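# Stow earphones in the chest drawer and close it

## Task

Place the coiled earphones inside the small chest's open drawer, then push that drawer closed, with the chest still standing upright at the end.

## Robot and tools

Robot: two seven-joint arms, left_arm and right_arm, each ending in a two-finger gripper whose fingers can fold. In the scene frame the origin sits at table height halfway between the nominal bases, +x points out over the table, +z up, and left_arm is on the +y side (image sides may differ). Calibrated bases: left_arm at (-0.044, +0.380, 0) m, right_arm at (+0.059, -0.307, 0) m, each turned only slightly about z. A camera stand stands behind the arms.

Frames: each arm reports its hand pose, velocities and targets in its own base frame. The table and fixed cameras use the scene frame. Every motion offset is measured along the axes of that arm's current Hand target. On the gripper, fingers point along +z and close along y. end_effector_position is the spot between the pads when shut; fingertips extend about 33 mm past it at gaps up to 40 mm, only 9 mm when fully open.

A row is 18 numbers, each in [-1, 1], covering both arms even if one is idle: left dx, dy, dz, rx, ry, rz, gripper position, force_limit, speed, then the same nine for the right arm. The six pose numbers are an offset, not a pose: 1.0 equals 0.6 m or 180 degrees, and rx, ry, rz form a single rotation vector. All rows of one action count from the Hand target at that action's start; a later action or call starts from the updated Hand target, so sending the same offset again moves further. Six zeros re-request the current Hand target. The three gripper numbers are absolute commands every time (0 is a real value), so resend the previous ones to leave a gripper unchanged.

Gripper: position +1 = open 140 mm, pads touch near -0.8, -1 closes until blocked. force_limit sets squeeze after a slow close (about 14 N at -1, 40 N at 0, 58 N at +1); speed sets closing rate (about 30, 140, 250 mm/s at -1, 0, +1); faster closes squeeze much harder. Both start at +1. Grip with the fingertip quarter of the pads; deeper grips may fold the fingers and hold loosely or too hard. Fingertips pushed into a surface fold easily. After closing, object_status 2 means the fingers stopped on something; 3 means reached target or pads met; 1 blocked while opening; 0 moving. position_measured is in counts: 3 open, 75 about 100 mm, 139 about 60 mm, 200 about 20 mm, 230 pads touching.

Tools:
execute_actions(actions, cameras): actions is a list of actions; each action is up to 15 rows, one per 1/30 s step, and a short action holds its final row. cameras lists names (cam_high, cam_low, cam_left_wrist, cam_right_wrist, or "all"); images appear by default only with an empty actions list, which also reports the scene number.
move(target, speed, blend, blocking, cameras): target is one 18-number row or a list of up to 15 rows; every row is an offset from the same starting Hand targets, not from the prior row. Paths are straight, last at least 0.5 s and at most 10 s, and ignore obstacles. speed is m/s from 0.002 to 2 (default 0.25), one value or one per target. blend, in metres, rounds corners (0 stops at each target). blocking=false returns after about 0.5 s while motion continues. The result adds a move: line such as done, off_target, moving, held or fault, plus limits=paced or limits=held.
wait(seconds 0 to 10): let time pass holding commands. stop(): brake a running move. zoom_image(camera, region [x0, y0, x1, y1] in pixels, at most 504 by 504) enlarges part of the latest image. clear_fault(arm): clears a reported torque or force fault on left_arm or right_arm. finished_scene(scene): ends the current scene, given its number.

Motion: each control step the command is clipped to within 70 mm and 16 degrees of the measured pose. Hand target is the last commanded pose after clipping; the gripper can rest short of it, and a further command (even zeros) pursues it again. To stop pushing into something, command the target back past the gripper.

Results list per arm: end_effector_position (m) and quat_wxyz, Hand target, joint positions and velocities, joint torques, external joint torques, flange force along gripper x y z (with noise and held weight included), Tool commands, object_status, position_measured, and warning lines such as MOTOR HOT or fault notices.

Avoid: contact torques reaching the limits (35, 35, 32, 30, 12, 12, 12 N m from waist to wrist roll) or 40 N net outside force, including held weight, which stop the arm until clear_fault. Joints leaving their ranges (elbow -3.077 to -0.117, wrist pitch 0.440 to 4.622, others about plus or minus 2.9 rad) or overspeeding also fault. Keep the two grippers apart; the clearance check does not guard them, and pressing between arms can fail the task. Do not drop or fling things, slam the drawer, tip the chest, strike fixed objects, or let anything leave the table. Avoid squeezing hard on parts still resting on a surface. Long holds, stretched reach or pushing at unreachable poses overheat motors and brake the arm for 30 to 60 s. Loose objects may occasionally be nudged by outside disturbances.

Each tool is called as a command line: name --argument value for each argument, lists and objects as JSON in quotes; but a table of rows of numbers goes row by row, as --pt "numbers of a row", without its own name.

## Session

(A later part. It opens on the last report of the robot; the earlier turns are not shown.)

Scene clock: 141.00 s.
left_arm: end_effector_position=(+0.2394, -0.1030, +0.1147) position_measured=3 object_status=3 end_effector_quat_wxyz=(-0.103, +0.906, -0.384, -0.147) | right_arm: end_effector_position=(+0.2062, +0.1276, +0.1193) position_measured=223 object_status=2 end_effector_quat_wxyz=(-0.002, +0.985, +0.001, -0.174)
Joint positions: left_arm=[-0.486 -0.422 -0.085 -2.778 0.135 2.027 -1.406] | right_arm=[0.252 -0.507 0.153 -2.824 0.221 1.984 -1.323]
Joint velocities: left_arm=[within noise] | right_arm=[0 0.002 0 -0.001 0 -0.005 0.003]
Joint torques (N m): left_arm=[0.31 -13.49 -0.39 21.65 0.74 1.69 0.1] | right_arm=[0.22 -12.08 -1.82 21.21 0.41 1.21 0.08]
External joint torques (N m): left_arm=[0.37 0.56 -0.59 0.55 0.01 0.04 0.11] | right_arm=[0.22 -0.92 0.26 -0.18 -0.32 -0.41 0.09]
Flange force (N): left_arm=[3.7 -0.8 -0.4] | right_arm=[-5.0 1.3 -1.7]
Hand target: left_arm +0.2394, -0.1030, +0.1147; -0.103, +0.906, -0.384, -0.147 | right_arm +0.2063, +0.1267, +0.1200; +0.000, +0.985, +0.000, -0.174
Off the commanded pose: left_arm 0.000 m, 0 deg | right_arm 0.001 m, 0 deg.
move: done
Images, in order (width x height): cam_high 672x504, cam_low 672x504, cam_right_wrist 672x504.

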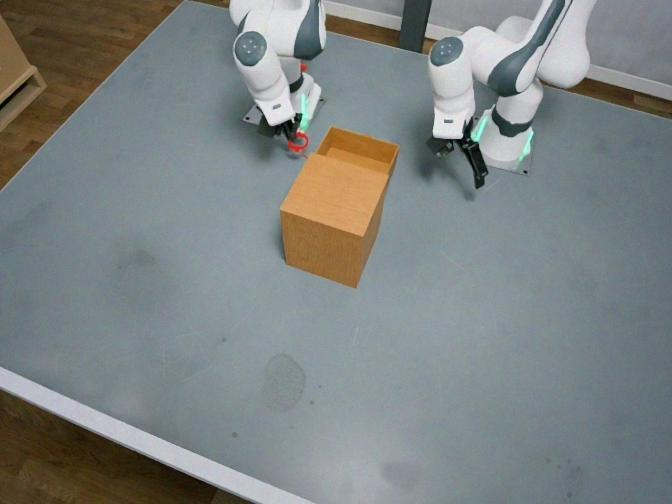

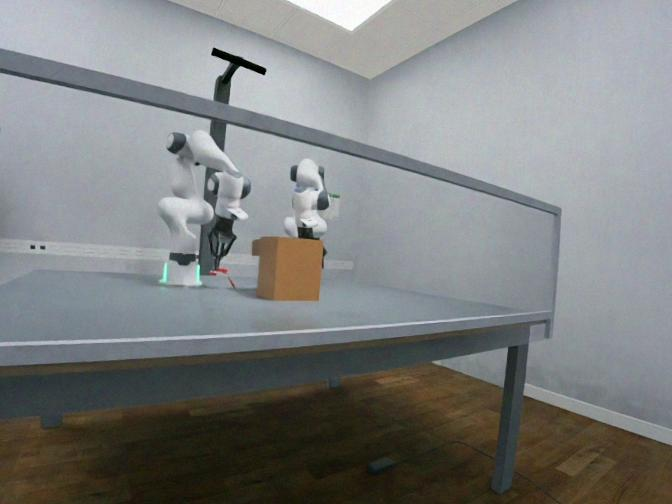

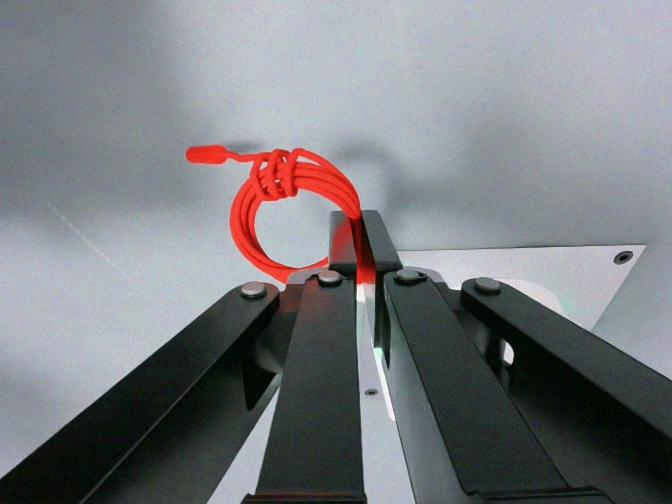

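move --pt "0 0 0 0 0 0 1 1 1 -0.1225 0 -0.4343 0 0 0 -1 -0.5 -1" --pt "0 0 0 0 0 0 1 1 1 -0.0015 -0.3338 -0.4802 0 0 0 -1 -0.5 -1" --speed 0.25 --blend 0.06 --cameras '["cam_right_wrist", "cam_low", "cam_high"]'

zoom_image --camera "cam_high" --region '[240, 60, 440, 210]'

Scene clock: 148.67 s.
left_arm: end_effector_position=(+0.2394, -0.1030, +0.1147) position_measured=3 object_status=3 end_effector_quat_wxyz=(-0.103, +0.906, -0.384, -0.147) | right_arm: end_effector_position=(+0.3032, +0.3278, +0.3911) position_measured=223 object_status=2 end_effector_quat_wxyz=(-0.002, +0.985, +0.003, -0.174)
Joint positions: left_arm=[-0.486 -0.422 -0.085 -2.778 0.135 2.027 -1.406] | right_arm=[0.267 -0.099 0.371 -1.723 0.249 1.352 -0.925]
Joint velocities: left_arm=[within noise] | right_arm=[0 0 0.001 0.001 -0.001 0.002 0.006]
Joint torques (N m): left_arm=[0.31 -13.56 -0.41 21.59 0.75 1.68 0.12] | right_arm=[0.64 -25.3 -1.01 24.15 0.99 1.6 0.1]
External joint torques (N m): left_arm=[0.32 0.48 -0.67 0.55 0.01 0.04 0.14] | right_arm=[0.68 -0.23 0.3 0.72 -0.45 -0.16 0.11]
Flange force (N): left_arm=[3.4 -0.6 -0.5] | right_arm=[0.7 -2.1 -3.0]
Hand target: left_arm +0.2394, -0.1030, +0.1147; -0.103, +0.906, -0.384, -0.147 | right_arm +0.3039, +0.3270, +0.3911; +0.000, +0.985, +0.000, -0.174
Off the commanded pose: left_arm 0.000 m, 0 deg | right_arm 0.001 m, 0 deg.
move: done
Images, in order (width x height): cam_high 672x504, cam_low 672x504, cam_right_wrist 672x504.

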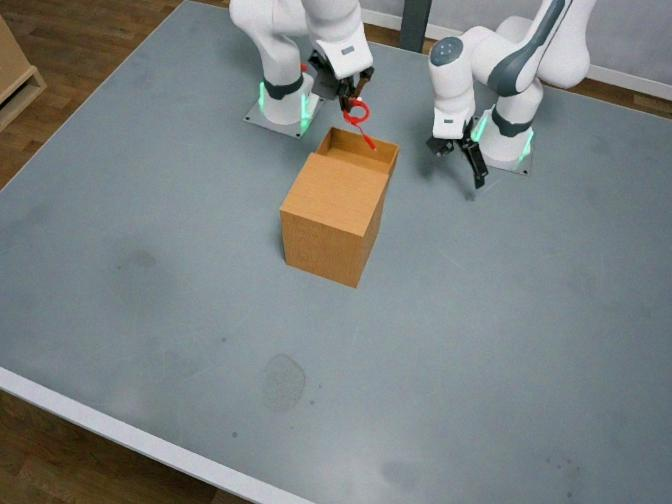

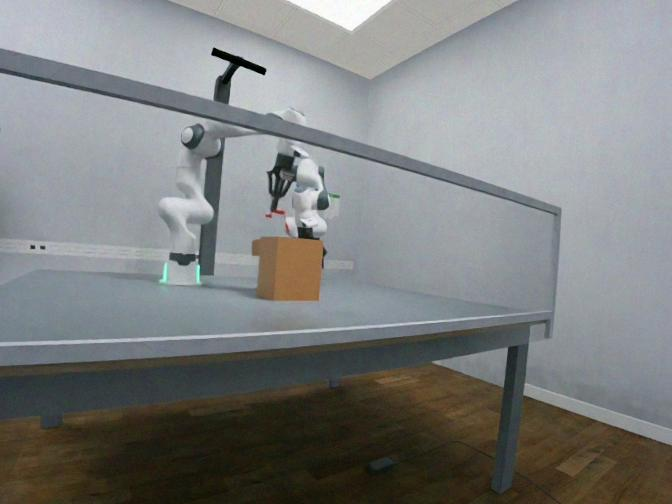

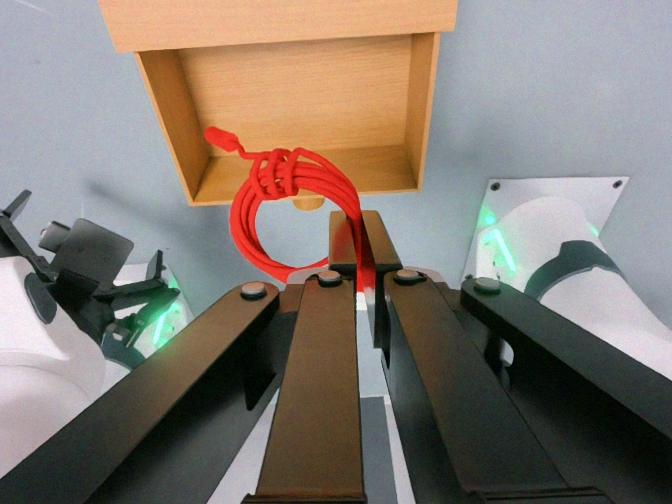

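Scaled by 2.520 from the camera's 672x504 image, which has a finer 960x720 frame.

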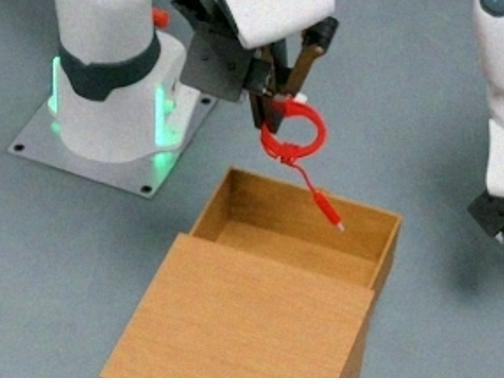

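move --target '[0,0,0,0,0,0,1,1,1, 0.0844,0,0.2709,0,0,0,-1,-0.5,-1]' --speed 0.12 --cameras '["cam_right_wrist", "cam_low", "cam_high"]'

zoom_image --camera "cam_high" --region '[270, 80, 420, 200]'

zoom_image --camera "cam_right_wrist" --region '[80, 0, 500, 330]'

Scene clock: 156.50 s.
left_arm: end_effector_position=(+0.2394, -0.1030, +0.1147) position_measured=3 object_status=3 end_effector_quat_wxyz=(-0.103, +0.906, -0.384, -0.147) | right_arm: end_effector_position=(+0.2967, +0.3255, +0.2215) position_measured=223 object_status=2 end_effector_quat_wxyz=(+0.002, +0.985, -0.003, -0.174)
Joint positions: left_arm=[-0.486 -0.422 -0.085 -2.778 0.135 2.027 -1.406] | right_arm=[0.283 -0.081 0.393 -2.136 0.248 1.775 -0.98]
Joint velocities: left_arm=[within noise] | right_arm=[0.001 0.002 0 0 0.001 0.003 -0.002]
Joint torques (N m): left_arm=[0.38 -13.44 -0.4 21.6 0.73 1.72 0.06] | right_arm=[1.11 -26.15 -0.65 23.1 1.14 1.74 -0.32]
External joint torques (N m): left_arm=[0.4 0.66 -0.66 0.46 -0.01 0.06 0.08] | right_arm=[1.08 -0.47 0.36 -0.34 0.07 0.03 -0.31]
Flange force (N): left_arm=[4.0 -0.6 -0.1] | right_arm=[-2.5 1.1 1.4]
Hand target: left_arm +0.2394, -0.1030, +0.1147; -0.103, +0.906, -0.384, -0.147 | right_arm +0.2960, +0.3270, +0.2210; +0.000, +0.985, +0.000, -0.174
Off the commanded pose: left_arm 0.000 m, 0 deg | right_arm 0.002 m, 0 deg.
move: done
Images, in order (width x height): cam_high 672x504, cam_low 672x504, cam_right_wrist 672x504.

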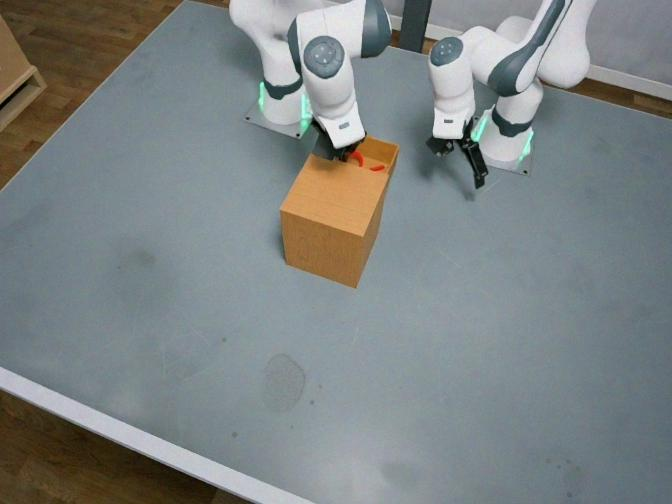

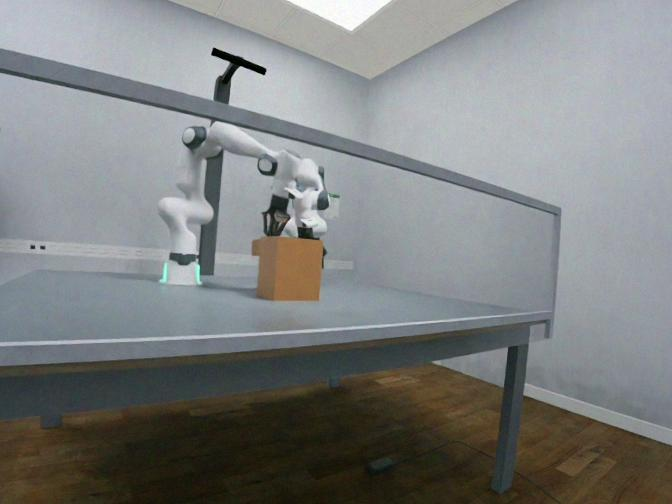

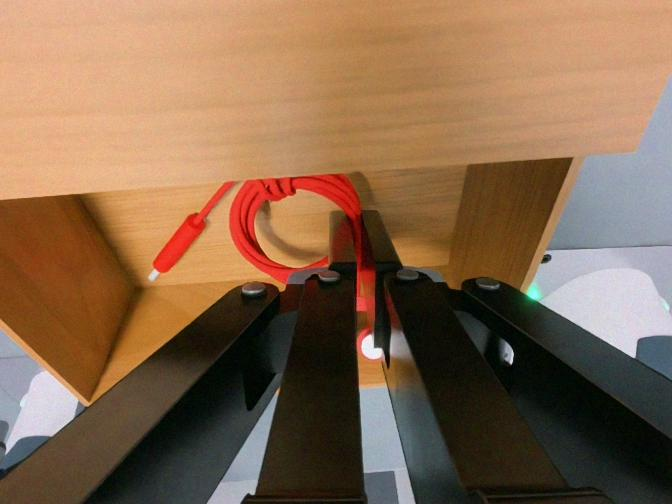

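Scaled by 3.360 from the camera's 672x504 image, which has a finer 960x720 frame.

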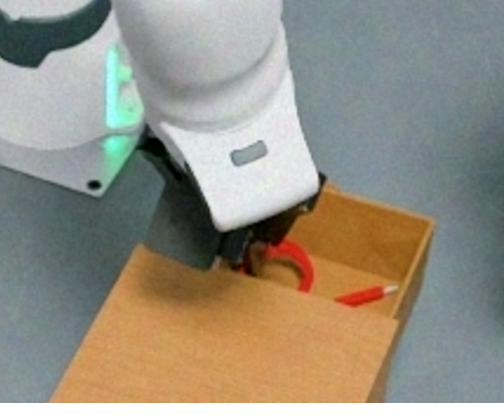

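Scaled by 1.200 from the camera's 672x504 image, which has a finer 960x720 frame.

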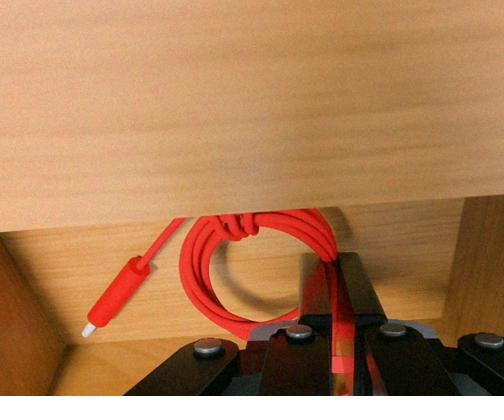

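move --pt "0 0 0 0 0 0 1 1 1 0.00513 0 0.0141 0 0 0 -1 -0.5 -1" --pt "0 0 0 0 0 0 1 1 1 0.00513 0 0.0141 0 0 0 -0.5 -0.5 -1" --speed 0.05 --cameras '["cam_right_wrist", "cam_high"]'

zoom_image --camera "cam_high" --region '[270, 80, 420, 200]'

zoom_image --camera "cam_right_wrist" --region '[80, 80, 500, 394]'

Scene clock: 160.60 s.
left_arm: end_effector_position=(+0.2394, -0.1030, +0.1147) position_measured=3 object_status=3 end_effector_quat_wxyz=(-0.103, +0.906, -0.384, -0.147) | right_arm: end_effector_position=(+0.2967, +0.3259, +0.2128) position_measured=192 object_status=0 end_effector_quat_wxyz=(+0.001, +0.985, -0.003, -0.173)
Joint positions: left_arm=[-0.486 -0.422 -0.085 -2.778 0.135 2.027 -1.406] | right_arm=[0.285 -0.073 0.393 -2.15 0.248 1.798 -0.983]
Joint velocities: left_arm=[within noise] | right_arm=[0.001 0 0 -0.001 0.001 0 0.004]
Joint torques (N m): left_arm=[0.36 -13.54 -0.39 21.63 0.73 1.69 0.08] | right_arm=[1.05 -25.84 -0.44 23.01 1.02 1.75 -0.3]
External joint torques (N m): left_arm=[0.41 0.48 -0.61 0.58 0 0.04 0.1] | right_arm=[1.08 0.12 0.53 -0.4 -0.02 0.03 -0.29]
Flange force (N): left_arm=[3.5 -0.7 -0.5] | right_arm=[-1.1 -0.2 1.5]
Hand target: left_arm +0.2394, -0.1030, +0.1147; -0.103, +0.906, -0.384, -0.147 | right_arm +0.2960, +0.3270, +0.2120; +0.000, +0.985, +0.000, -0.174
Off the commanded pose: left_arm 0.000 m, 0 deg | right_arm 0.002 m, 0 deg.
move: done
Images, in order (width x height): cam_high 672x504, cam_right_wrist 672x504.

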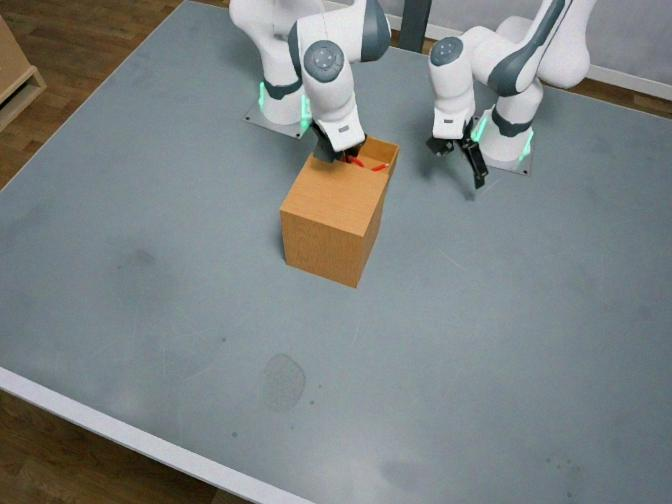

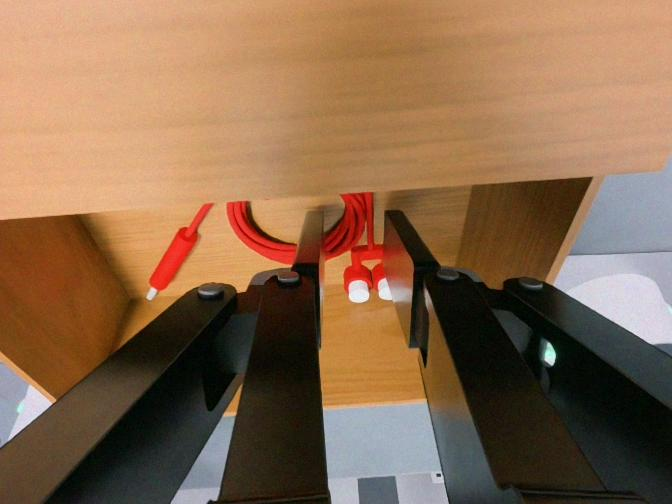

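Scaled by 3.360 from the camera's 672x504 image, which has a finer 960x720 frame.

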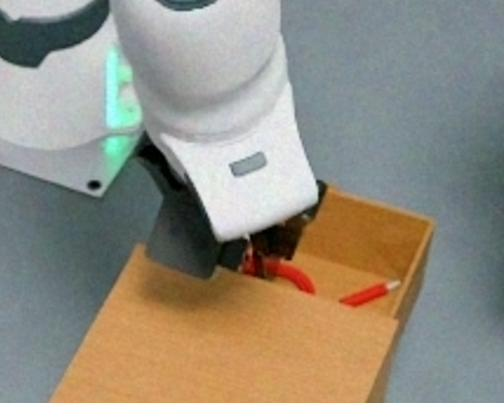

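Scaled by 1.200 from the camera's 672x504 image, which has a finer 960x720 frame.

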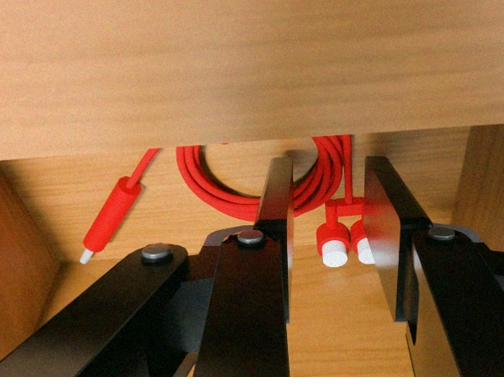

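move --target '[0,0,0,0,0,0,1,1,1, -0.057,0,-0.15667,0,0,0,-0.5,-0.5,-1]' --speed 0.15 --cameras '["cam_right_wrist", "cam_high"]'

zoom_image --camera "cam_high" --region '[270, 80, 420, 200]'

Scene clock: 168.50 s.
left_arm: end_effector_position=(+0.2394, -0.1030, +0.1147) position_measured=3 object_status=3 end_effector_quat_wxyz=(-0.103, +0.906, -0.384, -0.147) | right_arm: end_effector_position=(+0.2962, +0.3272, +0.3115) position_measured=192 object_status=3 end_effector_quat_wxyz=(+0.001, +0.985, +0.004, -0.171)
Joint positions: left_arm=[-0.486 -0.422 -0.085 -2.778 0.135 2.027 -1.406] | right_arm=[0.281 -0.132 0.378 -1.958 0.252 1.554 -0.961]
Joint velocities: left_arm=[within noise] | right_arm=[0 0.001 0 0.001 0 -0.005 0.004]
Joint torques (N m): left_arm=[0.39 -13.45 -0.41 21.62 0.74 1.68 0.08] | right_arm=[0.26 -24.45 -1.94 24.5 1.59 1.4 0.11]
External joint torques (N m): left_arm=[0.4 0.6 -0.67 0.56 0.01 0.04 0.1] | right_arm=[0.23 0.08 -0.27 0.5 0.32 -0.35 0.12]
Flange force (N): left_arm=[3.9 -0.7 -0.4] | right_arm=[0.4 -1.2 -2.4]
Hand target: left_arm +0.2394, -0.1030, +0.1147; -0.103, +0.906, -0.384, -0.147 | right_arm +0.2959, +0.3270, +0.3121; +0.000, +0.985, +0.000, -0.174
Off the commanded pose: left_arm 0.000 m, 0 deg | right_arm 0.001 m, 1 deg.
move: done
Images, in order (width x height): cam_high 672x504, cam_right_wrist 672x504.

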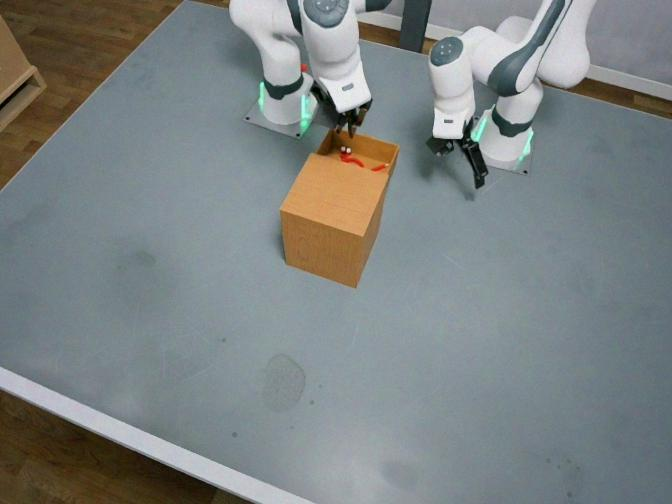

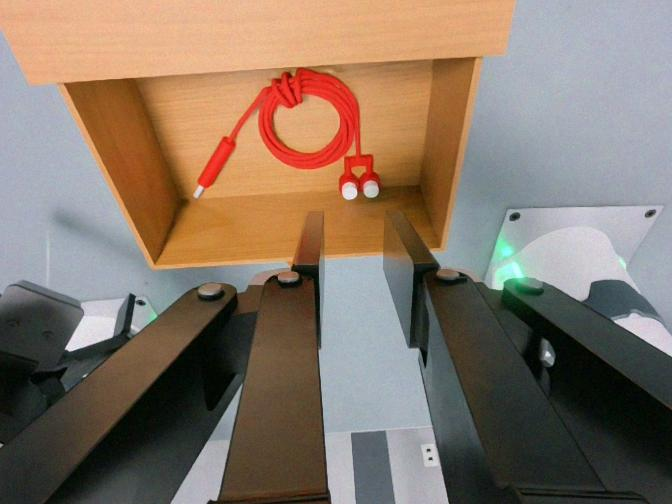

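Scaled by 3.360 from the camera's 672x504 image, which has a finer 960x720 frame.

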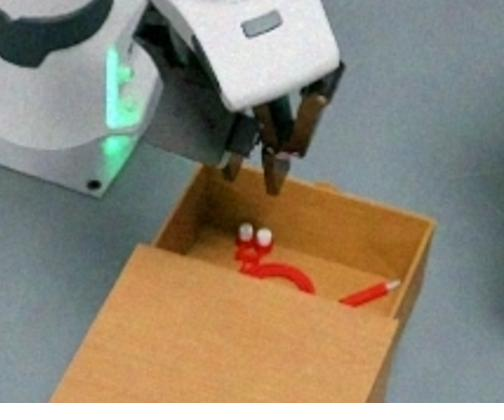

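move --pt "0 0 0 0 0 0 1 1 1 -0.184 -0.05 0.035 -0.00305 0.11105 -0.01733 -0.08 -0.5 -0.5" --pt "0 0 0 0 0 0 1 1 1 -0.1184 -0.05 0.2153 -0.00305 0.11105 -0.01733 -0.08 -0.5 -0.5" --speed 0.2 --blend 0.03 --cameras '["cam_right_wrist", "cam_high", "cam_low"]'

zoom_image --camera "cam_high" --region '[270, 80, 420, 200]'

zoom_image --camera "cam_low" --region '[220, 200, 340, 310]'

Scene clock: 173.43 s.
left_arm: end_effector_position=(+0.2394, -0.1030, +0.1147) position_measured=3 object_status=3 end_effector_quat_wxyz=(-0.103, +0.906, -0.384, -0.147) | right_arm: end_effector_position=(+0.1851, +0.3562, +0.2157) position_measured=139 object_status=3 end_effector_quat_wxyz=(+0.001, +1.000, +0.031, +0.001)
Joint positions: left_arm=[-0.486 -0.422 -0.085 -2.778 0.135 2.027 -1.406] | right_arm=[0.382 -0.558 0.655 -2.518 0.365 2.03 -0.841]
Joint velocities: left_arm=[within noise] | right_arm=[-0.001 -0.001 0 0 0 0.004 0]
Joint torques (N m): left_arm=[0.31 -13.51 -0.38 21.63 0.75 1.7 0.09] | right_arm=[0.6 -7.49 -8.7 22.69 1.03 2.65 0.12]
External joint torques (N m): left_arm=[0.29 0.59 -0.66 0.55 0.02 0.06 0.11] | right_arm=[0.66 0.51 0.43 -0.32 0.32 0.03 0.12]
Flange force (N): left_arm=[3.9 -0.6 -0.4] | right_arm=[-1.0 -1.1 1.7]
Hand target: left_arm +0.2394, -0.1030, +0.1147; -0.103, +0.906, -0.384, -0.147 | right_arm +0.1850, +0.3570, +0.2149; +0.000, +1.000, +0.028, +0.000
Off the commanded pose: left_arm 0.000 m, 0 deg | right_arm 0.001 m, 0 deg.
move: done
Images, in order (width x height): cam_high 672x504, cam_low 672x504, cam_right_wrist 672x504.

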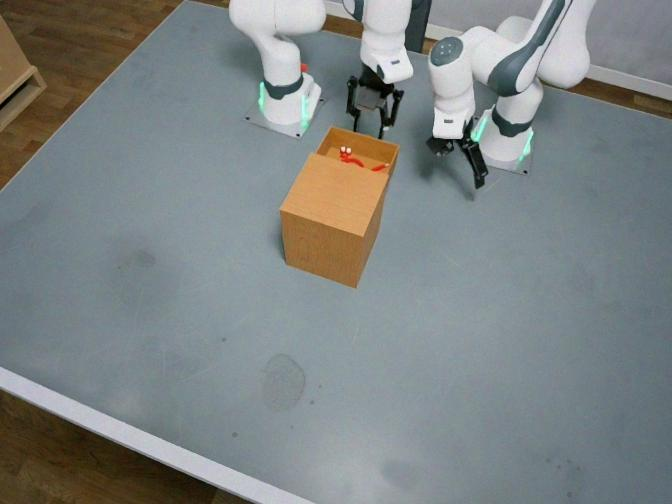

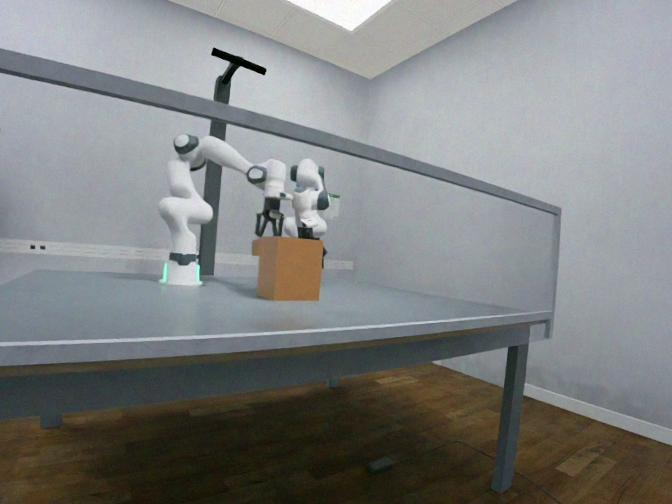

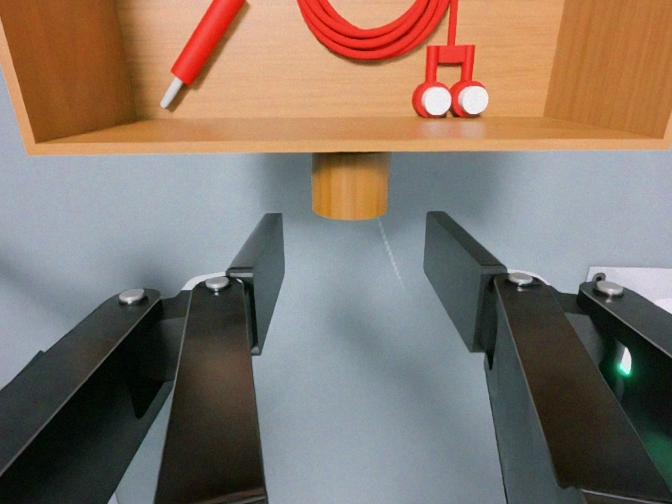

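Scaled by 3.360 from the camera's 672x504 image, which has a finer 960x720 frame.

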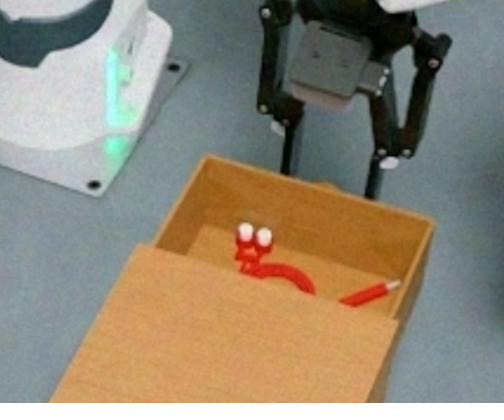

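Scaled by 4.200 from the camera's 672x504 image, which has a finer 960x720 frame.

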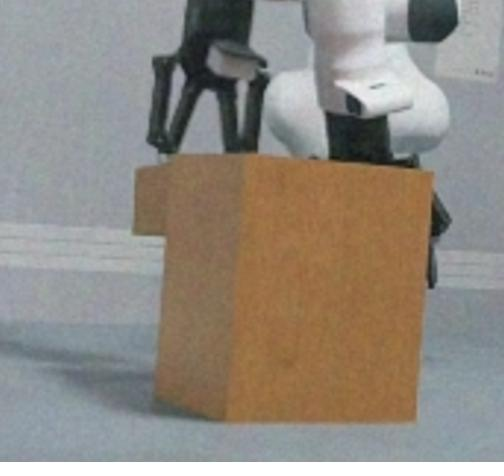

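move --target '[0,0,0,0,0,0,1,1,1, 0.1833,0,0,0,0,0,-0.08,-0.5,-0.5]' --speed 0.06 --cameras '["cam_right_wrist", "cam_high", "cam_low"]'

zoom_image --camera "cam_high" --region '[270, 80, 420, 200]'

Scene clock: 176.93 s.
left_arm: end_effector_position=(+0.2394, -0.1030, +0.1147) position_measured=3 object_status=3 end_effector_quat_wxyz=(-0.103, +0.906, -0.384, -0.147) | right_arm: end_effector_position=(+0.2921, +0.3627, +0.2139) position_measured=139 object_status=3 end_effector_quat_wxyz=(+0.001, +1.000, +0.025, -0.003)
Joint positions: left_arm=[-0.486 -0.422 -0.085 -2.778 0.135 2.027 -1.406] | right_arm=[0.21 -0.293 0.645 -2.339 0.205 2.088 -0.889]
Joint velocities: left_arm=[within noise] | right_arm=[0 0 0 0.001 -0.004 0.002 -0.002]
Joint torques (N m): left_arm=[0.34 -13.51 -0.37 21.62 0.72 1.67 0.1] | right_arm=[0.31 -15.81 -5.34 24.37 0.14 2.78 -0.32]
External joint torques (N m): left_arm=[0.41 0.44 -0.58 0.67 -0.01 0.05 0.12] | right_arm=[0.28 0.09 -0.02 0.57 -0.56 0.16 -0.32]
Flange force (N): left_arm=[3.5 -0.8 -0.7] | right_arm=[2.1 -1.3 -0.4]
Hand target: left_arm +0.2394, -0.1030, +0.1147; -0.103, +0.906, -0.384, -0.147 | right_arm +0.2948, +0.3631, +0.2150; +0.000, +1.000, +0.028, +0.000
Off the commanded pose: left_arm 0.000 m, 0 deg | right_arm 0.003 m, 0 deg.
move: done
Images, in order (width x height): cam_high 672x504, cam_low 672x504, cam_right_wrist 672x504.

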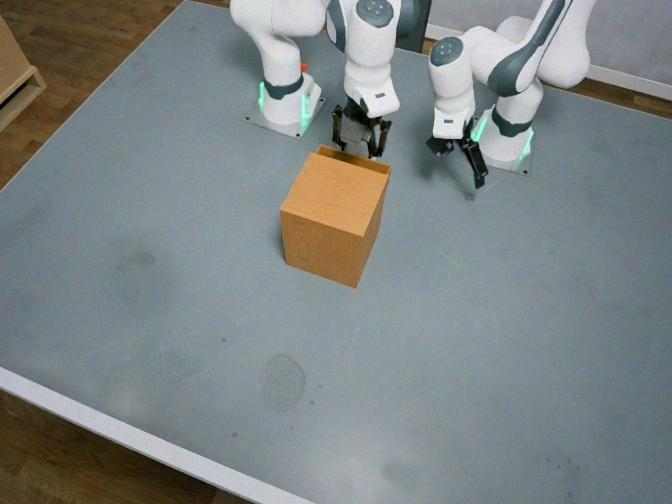

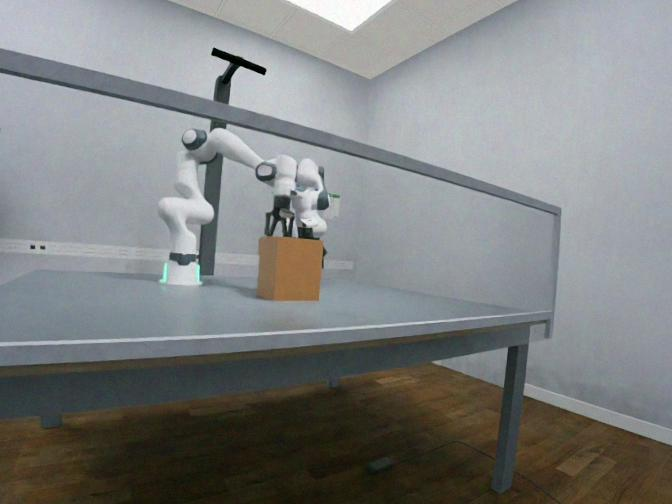

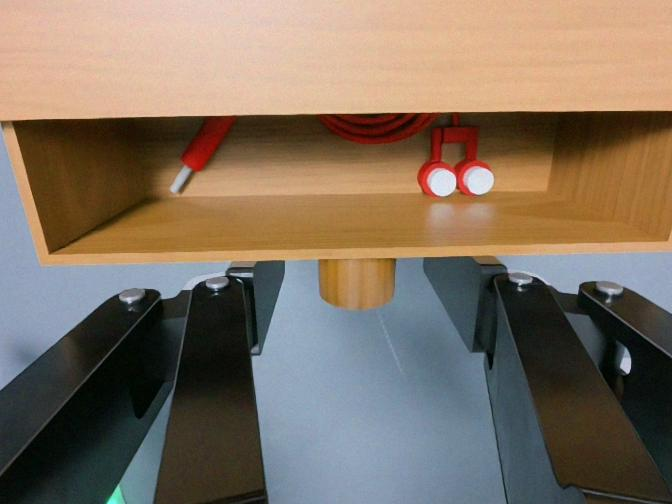

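Scaled by 3.360 from the camera's 672x504 image, which has a finer 960x720 frame.

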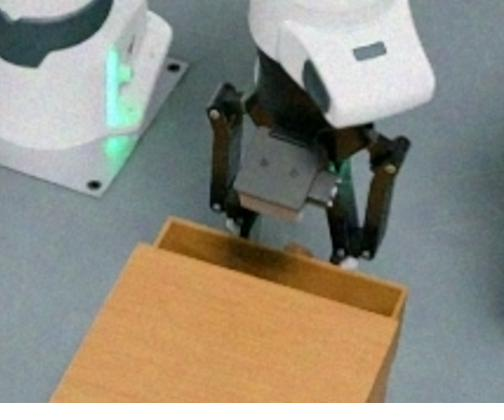

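move --target '[0,0,0,0,0,0,1,1,1, 0.05,0,0,0,0,0,-0.08,-0.5,-0.5]' --speed 0.06 --cameras '["cam_right_wrist", "cam_high"]'

zoom_image --camera "cam_high" --region '[270, 80, 420, 200]'

Scene clock: 178.63 s.
left_arm: end_effector_position=(+0.2394, -0.1030, +0.1147) position_measured=3 object_status=3 end_effector_quat_wxyz=(-0.103, +0.906, -0.384, -0.147) | right_arm: end_effector_position=(+0.3221, +0.3645, +0.2140) position_measured=139 object_status=3 end_effector_quat_wxyz=(+0.000, +1.000, +0.025, -0.003)
Joint positions: left_arm=[-0.486 -0.422 -0.085 -2.778 0.135 2.027 -1.406] | right_arm=[0.172 -0.214 0.644 -2.276 0.152 2.093 -0.892]
Joint torques (N m): left_arm=[0.33 -13.38 -0.37 21.5 0.72 1.7 0.08] | right_arm=[0.32 -18.01 -4.05 24.7 0.13 2.8 -0.25]
External joint torques (N m): left_arm=[0.36 0.58 -0.61 0.54 -0.01 0.08 0.1] | right_arm=[0.35 0.24 0.02 0.81 -0.57 0.18 -0.25]
Flange force (N): left_arm=[3.8 -0.7 -0.3] | right_arm=[3.1 -2.6 -0.4]
Hand target: left_arm +0.2394, -0.1030, +0.1147; -0.103, +0.906, -0.384, -0.147 | right_arm +0.3248, +0.3647, +0.2150; +0.000, +1.000, +0.028, +0.000
Off the commanded pose: left_arm 0.000 m, 0 deg | right_arm 0.003 m, 0 deg.
move: done
Images, in order (width x height): cam_high 672x504, cam_right_wrist 672x504.

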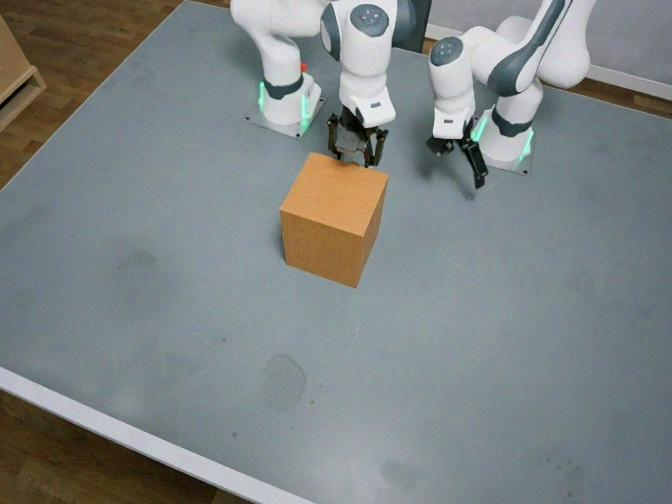

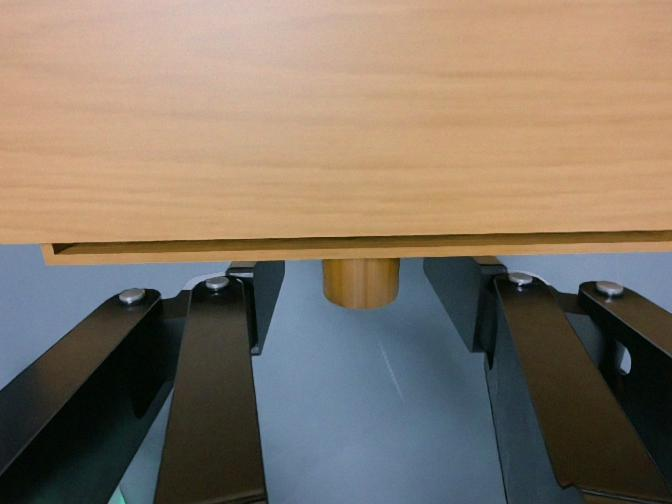

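Scaled by 3.360 from the camera's 672x504 image, which has a finer 960x720 frame.

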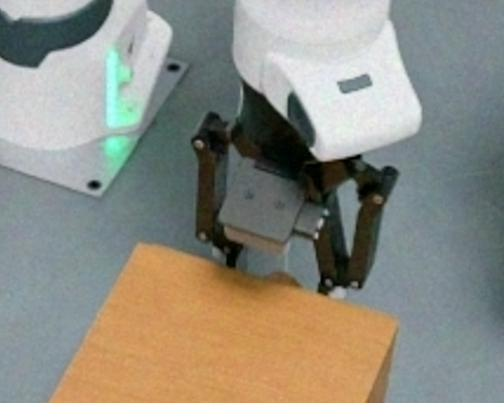

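move --target '[0,0,0,0,0,0,1,1,1, 0.02,0,0,0,0,0,-0.08,-0.5,-0.5]' --speed 0.04 --cameras '["cam_right_wrist", "cam_high"]'

zoom_image --camera "cam_high" --region '[270, 80, 420, 200]'

Scene clock: 180.47 s.
left_arm: end_effector_position=(+0.2394, -0.1030, +0.1147) position_measured=3 object_status=3 end_effector_quat_wxyz=(-0.103, +0.906, -0.384, -0.147) | right_arm: end_effector_position=(+0.3315, +0.3656, +0.2137) position_measured=139 object_status=3 end_effector_quat_wxyz=(+0.001, +1.000, +0.026, -0.005)
Joint positions: left_arm=[-0.486 -0.422 -0.085 -2.778 0.135 2.027 -1.406] | right_arm=[0.162 -0.184 0.644 -2.25 0.133 2.09 -0.892]
Joint torques (N m): left_arm=[0.38 -13.48 -0.33 21.59 0.73 1.69 0.13] | right_arm=[-1.05 -18.22 -4.77 25.2 -0.52 3.88 -0.26]
External joint torques (N m): left_arm=[0.4 0.55 -0.58 0.54 0 0.05 0.15] | right_arm=[-0.96 0.99 -1.17 1.23 -1.22 1.26 -0.26]
Flange force (N): left_arm=[3.6 -0.9 -0.4] | right_arm=[8.9 -4.3 2.6]
Hand target: left_arm +0.2394, -0.1030, +0.1147; -0.103, +0.906, -0.384, -0.147 | right_arm +0.3368, +0.3654, +0.2150; +0.000, +1.000, +0.028, +0.000
Off the commanded pose: left_arm 0.000 m, 0 deg | right_arm 0.005 m, 1 deg.
move: off_target (right_arm)
Images, in order (width x height): cam_high 672x504, cam_right_wrist 672x504.

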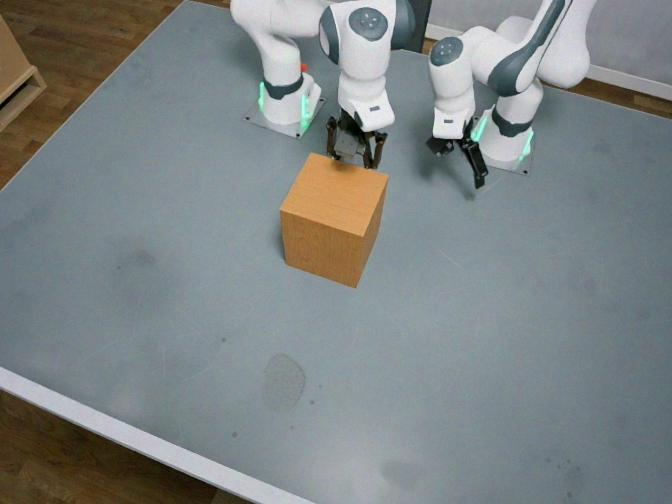

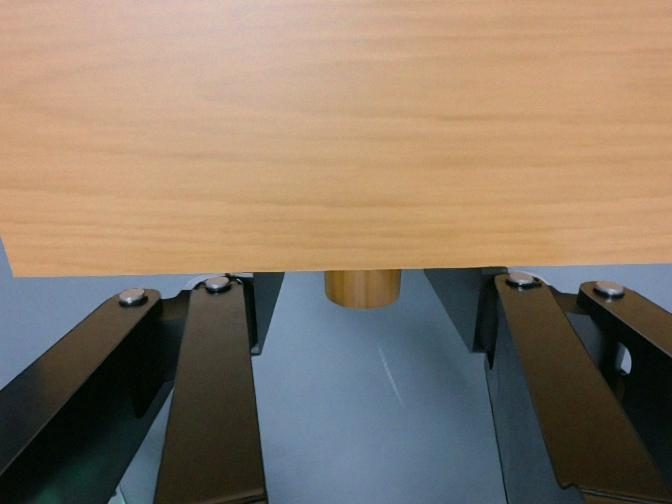

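Scaled by 3.360 from the camera's 672x504 image, which has a finer 960x720 frame.

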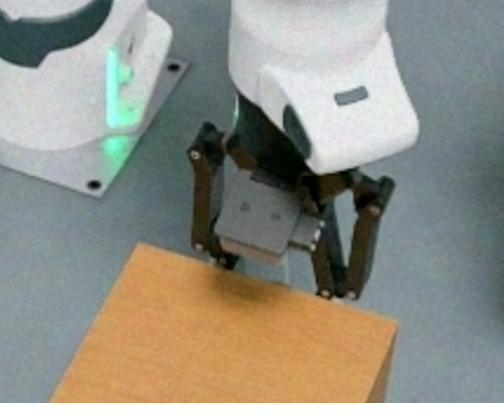

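move --target '[0,0,0,0,0,0,1,1,1, 0.006,0,0,0,0,0,-0.08,-0.5,-0.5]' --speed 0.03 --cameras '["cam_right_wrist", "cam_high"]'

zoom_image --camera "cam_high" --region '[270, 80, 420, 200]'

Scene clock: 183.73 s.
left_arm: end_effector_position=(+0.2394, -0.1030, +0.1147) position_measured=3 object_status=3 end_effector_quat_wxyz=(-0.103, +0.906, -0.384, -0.147) | right_arm: end_effector_position=(+0.3338, +0.3660, +0.2136) position_measured=139 object_status=3 end_effector_quat_wxyz=(+0.002, +1.000, +0.027, -0.006)
Joint positions: left_arm=[-0.486 -0.422 -0.085 -2.778 0.135 2.027 -1.406] | right_arm=[0.16 -0.174 0.644 -2.242 0.126 2.088 -0.892]
Joint torques (N m): left_arm=[0.31 -13.54 -0.4 21.62 0.72 1.68 0.13] | right_arm=[-1.5 -18.62 -4.82 25.27 -0.54 4.06 -0.28]
External joint torques (N m): left_arm=[0.29 0.42 -0.68 0.63 -0.01 0.05 0.15] | right_arm=[-1.51 0.97 -1.5 1.23 -1.24 1.44 -0.28]
Flange force (N): left_arm=[3.4 -0.5 -0.7] | right_arm=[9.4 -3.6 2.9]
Hand target: left_arm +0.2394, -0.1030, +0.1147; -0.103, +0.906, -0.384, -0.147 | right_arm +0.3404, +0.3656, +0.2150; +0.000, +1.000, +0.028, +0.000
Off the commanded pose: left_arm 0.000 m, 0 deg | right_arm 0.007 m, 1 deg.
move: off_target (right_arm)
Images, in order (width x height): cam_high 672x504, cam_right_wrist 672x504.

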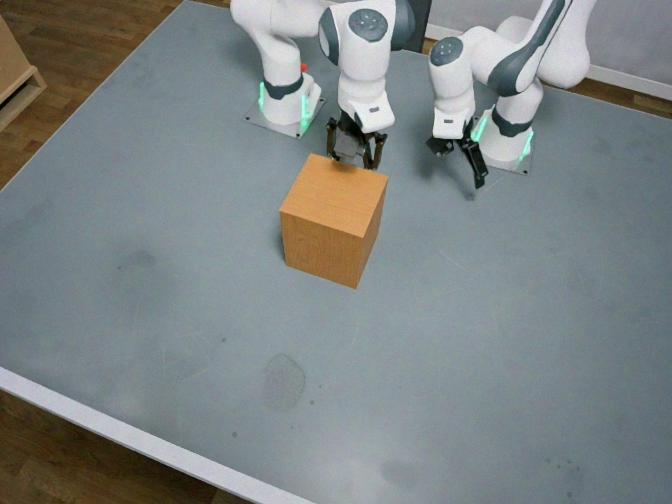

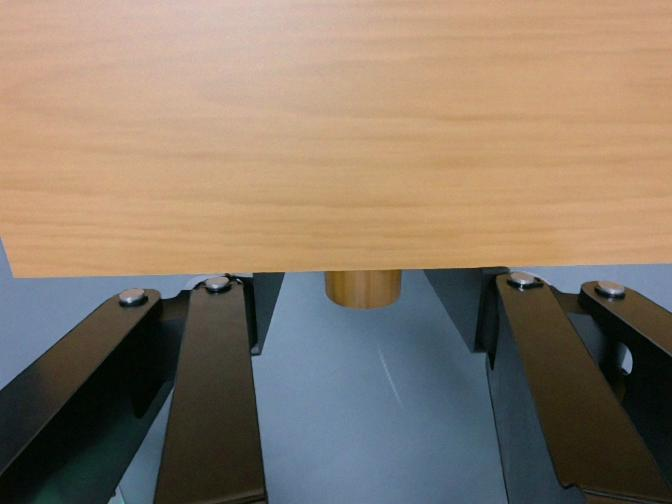

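Scaled by 3.360 from the camera's 672x504 image, which has a finer 960x720 frame.

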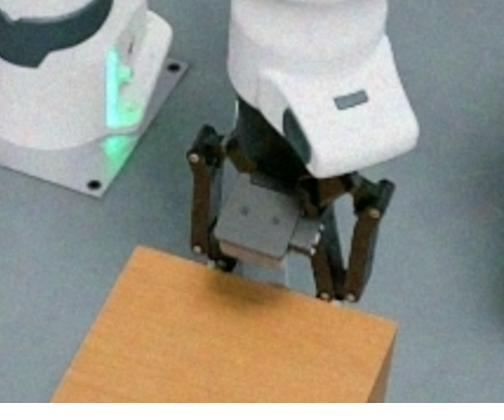

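move --target '[0,0,0,0,0,0,1,1,1, -0.15,0,0,0,0,0,-0.08,-0.5,-0.5]' --speed 0.12 --cameras '["cam_right_wrist", "cam_high", "cam_low"]'

zoom_image --camera "cam_high" --region '[270, 80, 420, 200]'

Scene clock: 185.83 s.
left_arm: end_effector_position=(+0.2394, -0.1030, +0.1147) position_measured=3 object_status=3 end_effector_quat_wxyz=(-0.103, +0.906, -0.384, -0.147) | right_arm: end_effector_position=(+0.2519, +0.3610, +0.2152) position_measured=139 object_status=3 end_effector_quat_wxyz=(+0.000, +1.000, +0.031, +0.002)
Joint positions: left_arm=[-0.486 -0.422 -0.085 -2.778 0.135 2.027 -1.406] | right_arm=[0.273 -0.402 0.647 -2.418 0.269 2.078 -0.886]
Joint velocities: left_arm=[within noise] | right_arm=[0 0 0 0 0.004 -0.001 0]
Joint torques (N m): left_arm=[0.41 -13.49 -0.4 21.61 0.75 1.69 0.09] | right_arm=[0.69 -13.55 -6.87 23.08 1.13 2.3 0.14]
External joint torques (N m): left_arm=[0.43 0.55 -0.65 0.61 0.02 0.06 0.11] | right_arm=[0.63 -1 0.05 -0.39 0.44 -0.33 0.14]
Flange force (N): left_arm=[3.9 -0.8 -0.5] | right_arm=[-5.0 3.8 -1.5]
Hand target: left_arm +0.2394, -0.1030, +0.1147; -0.103, +0.906, -0.384, -0.147 | right_arm +0.2505, +0.3606, +0.2149; +0.000, +1.000, +0.028, +0.000
Off the commanded pose: left_arm 0.000 m, 0 deg | right_arm 0.001 m, 0 deg.
move: done
Images, in order (width x height): cam_high 672x504, cam_low 672x504, cam_right_wrist 672x504.

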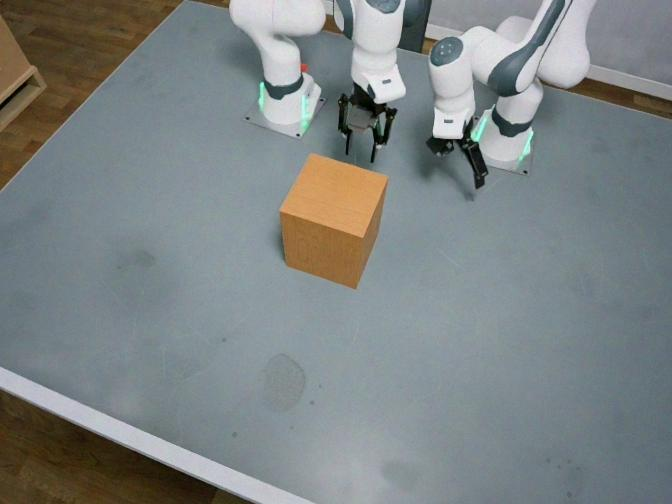

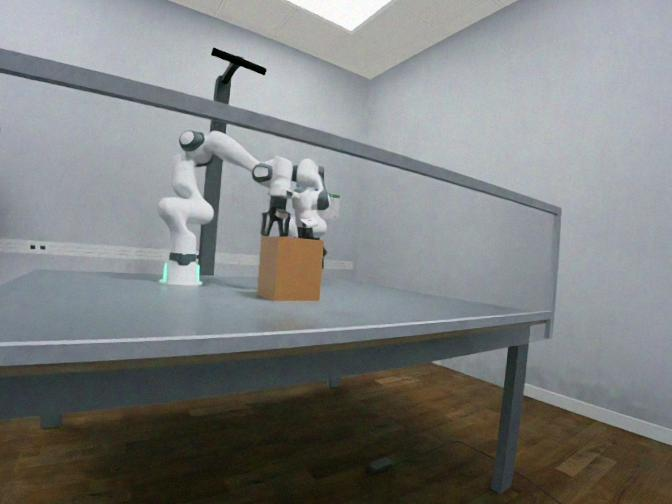

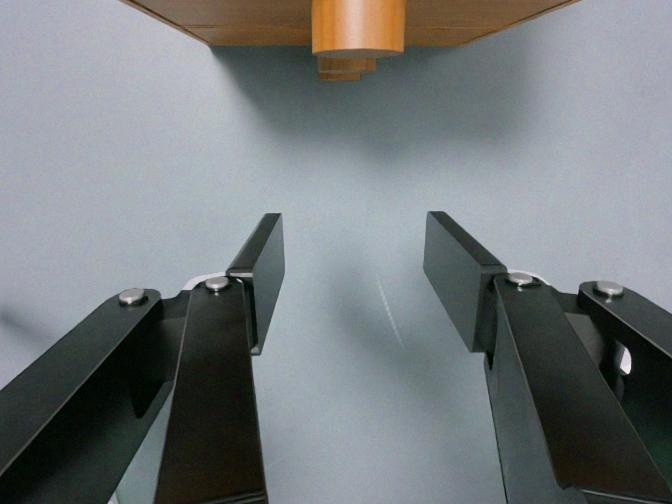

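Scaled by 3.360 from the camera's 672x504 image, which has a finer 960x720 frame.

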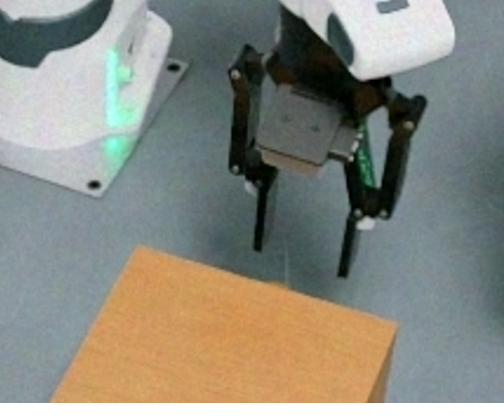

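finished_scene --scene 1

The scene is finished: the task was done.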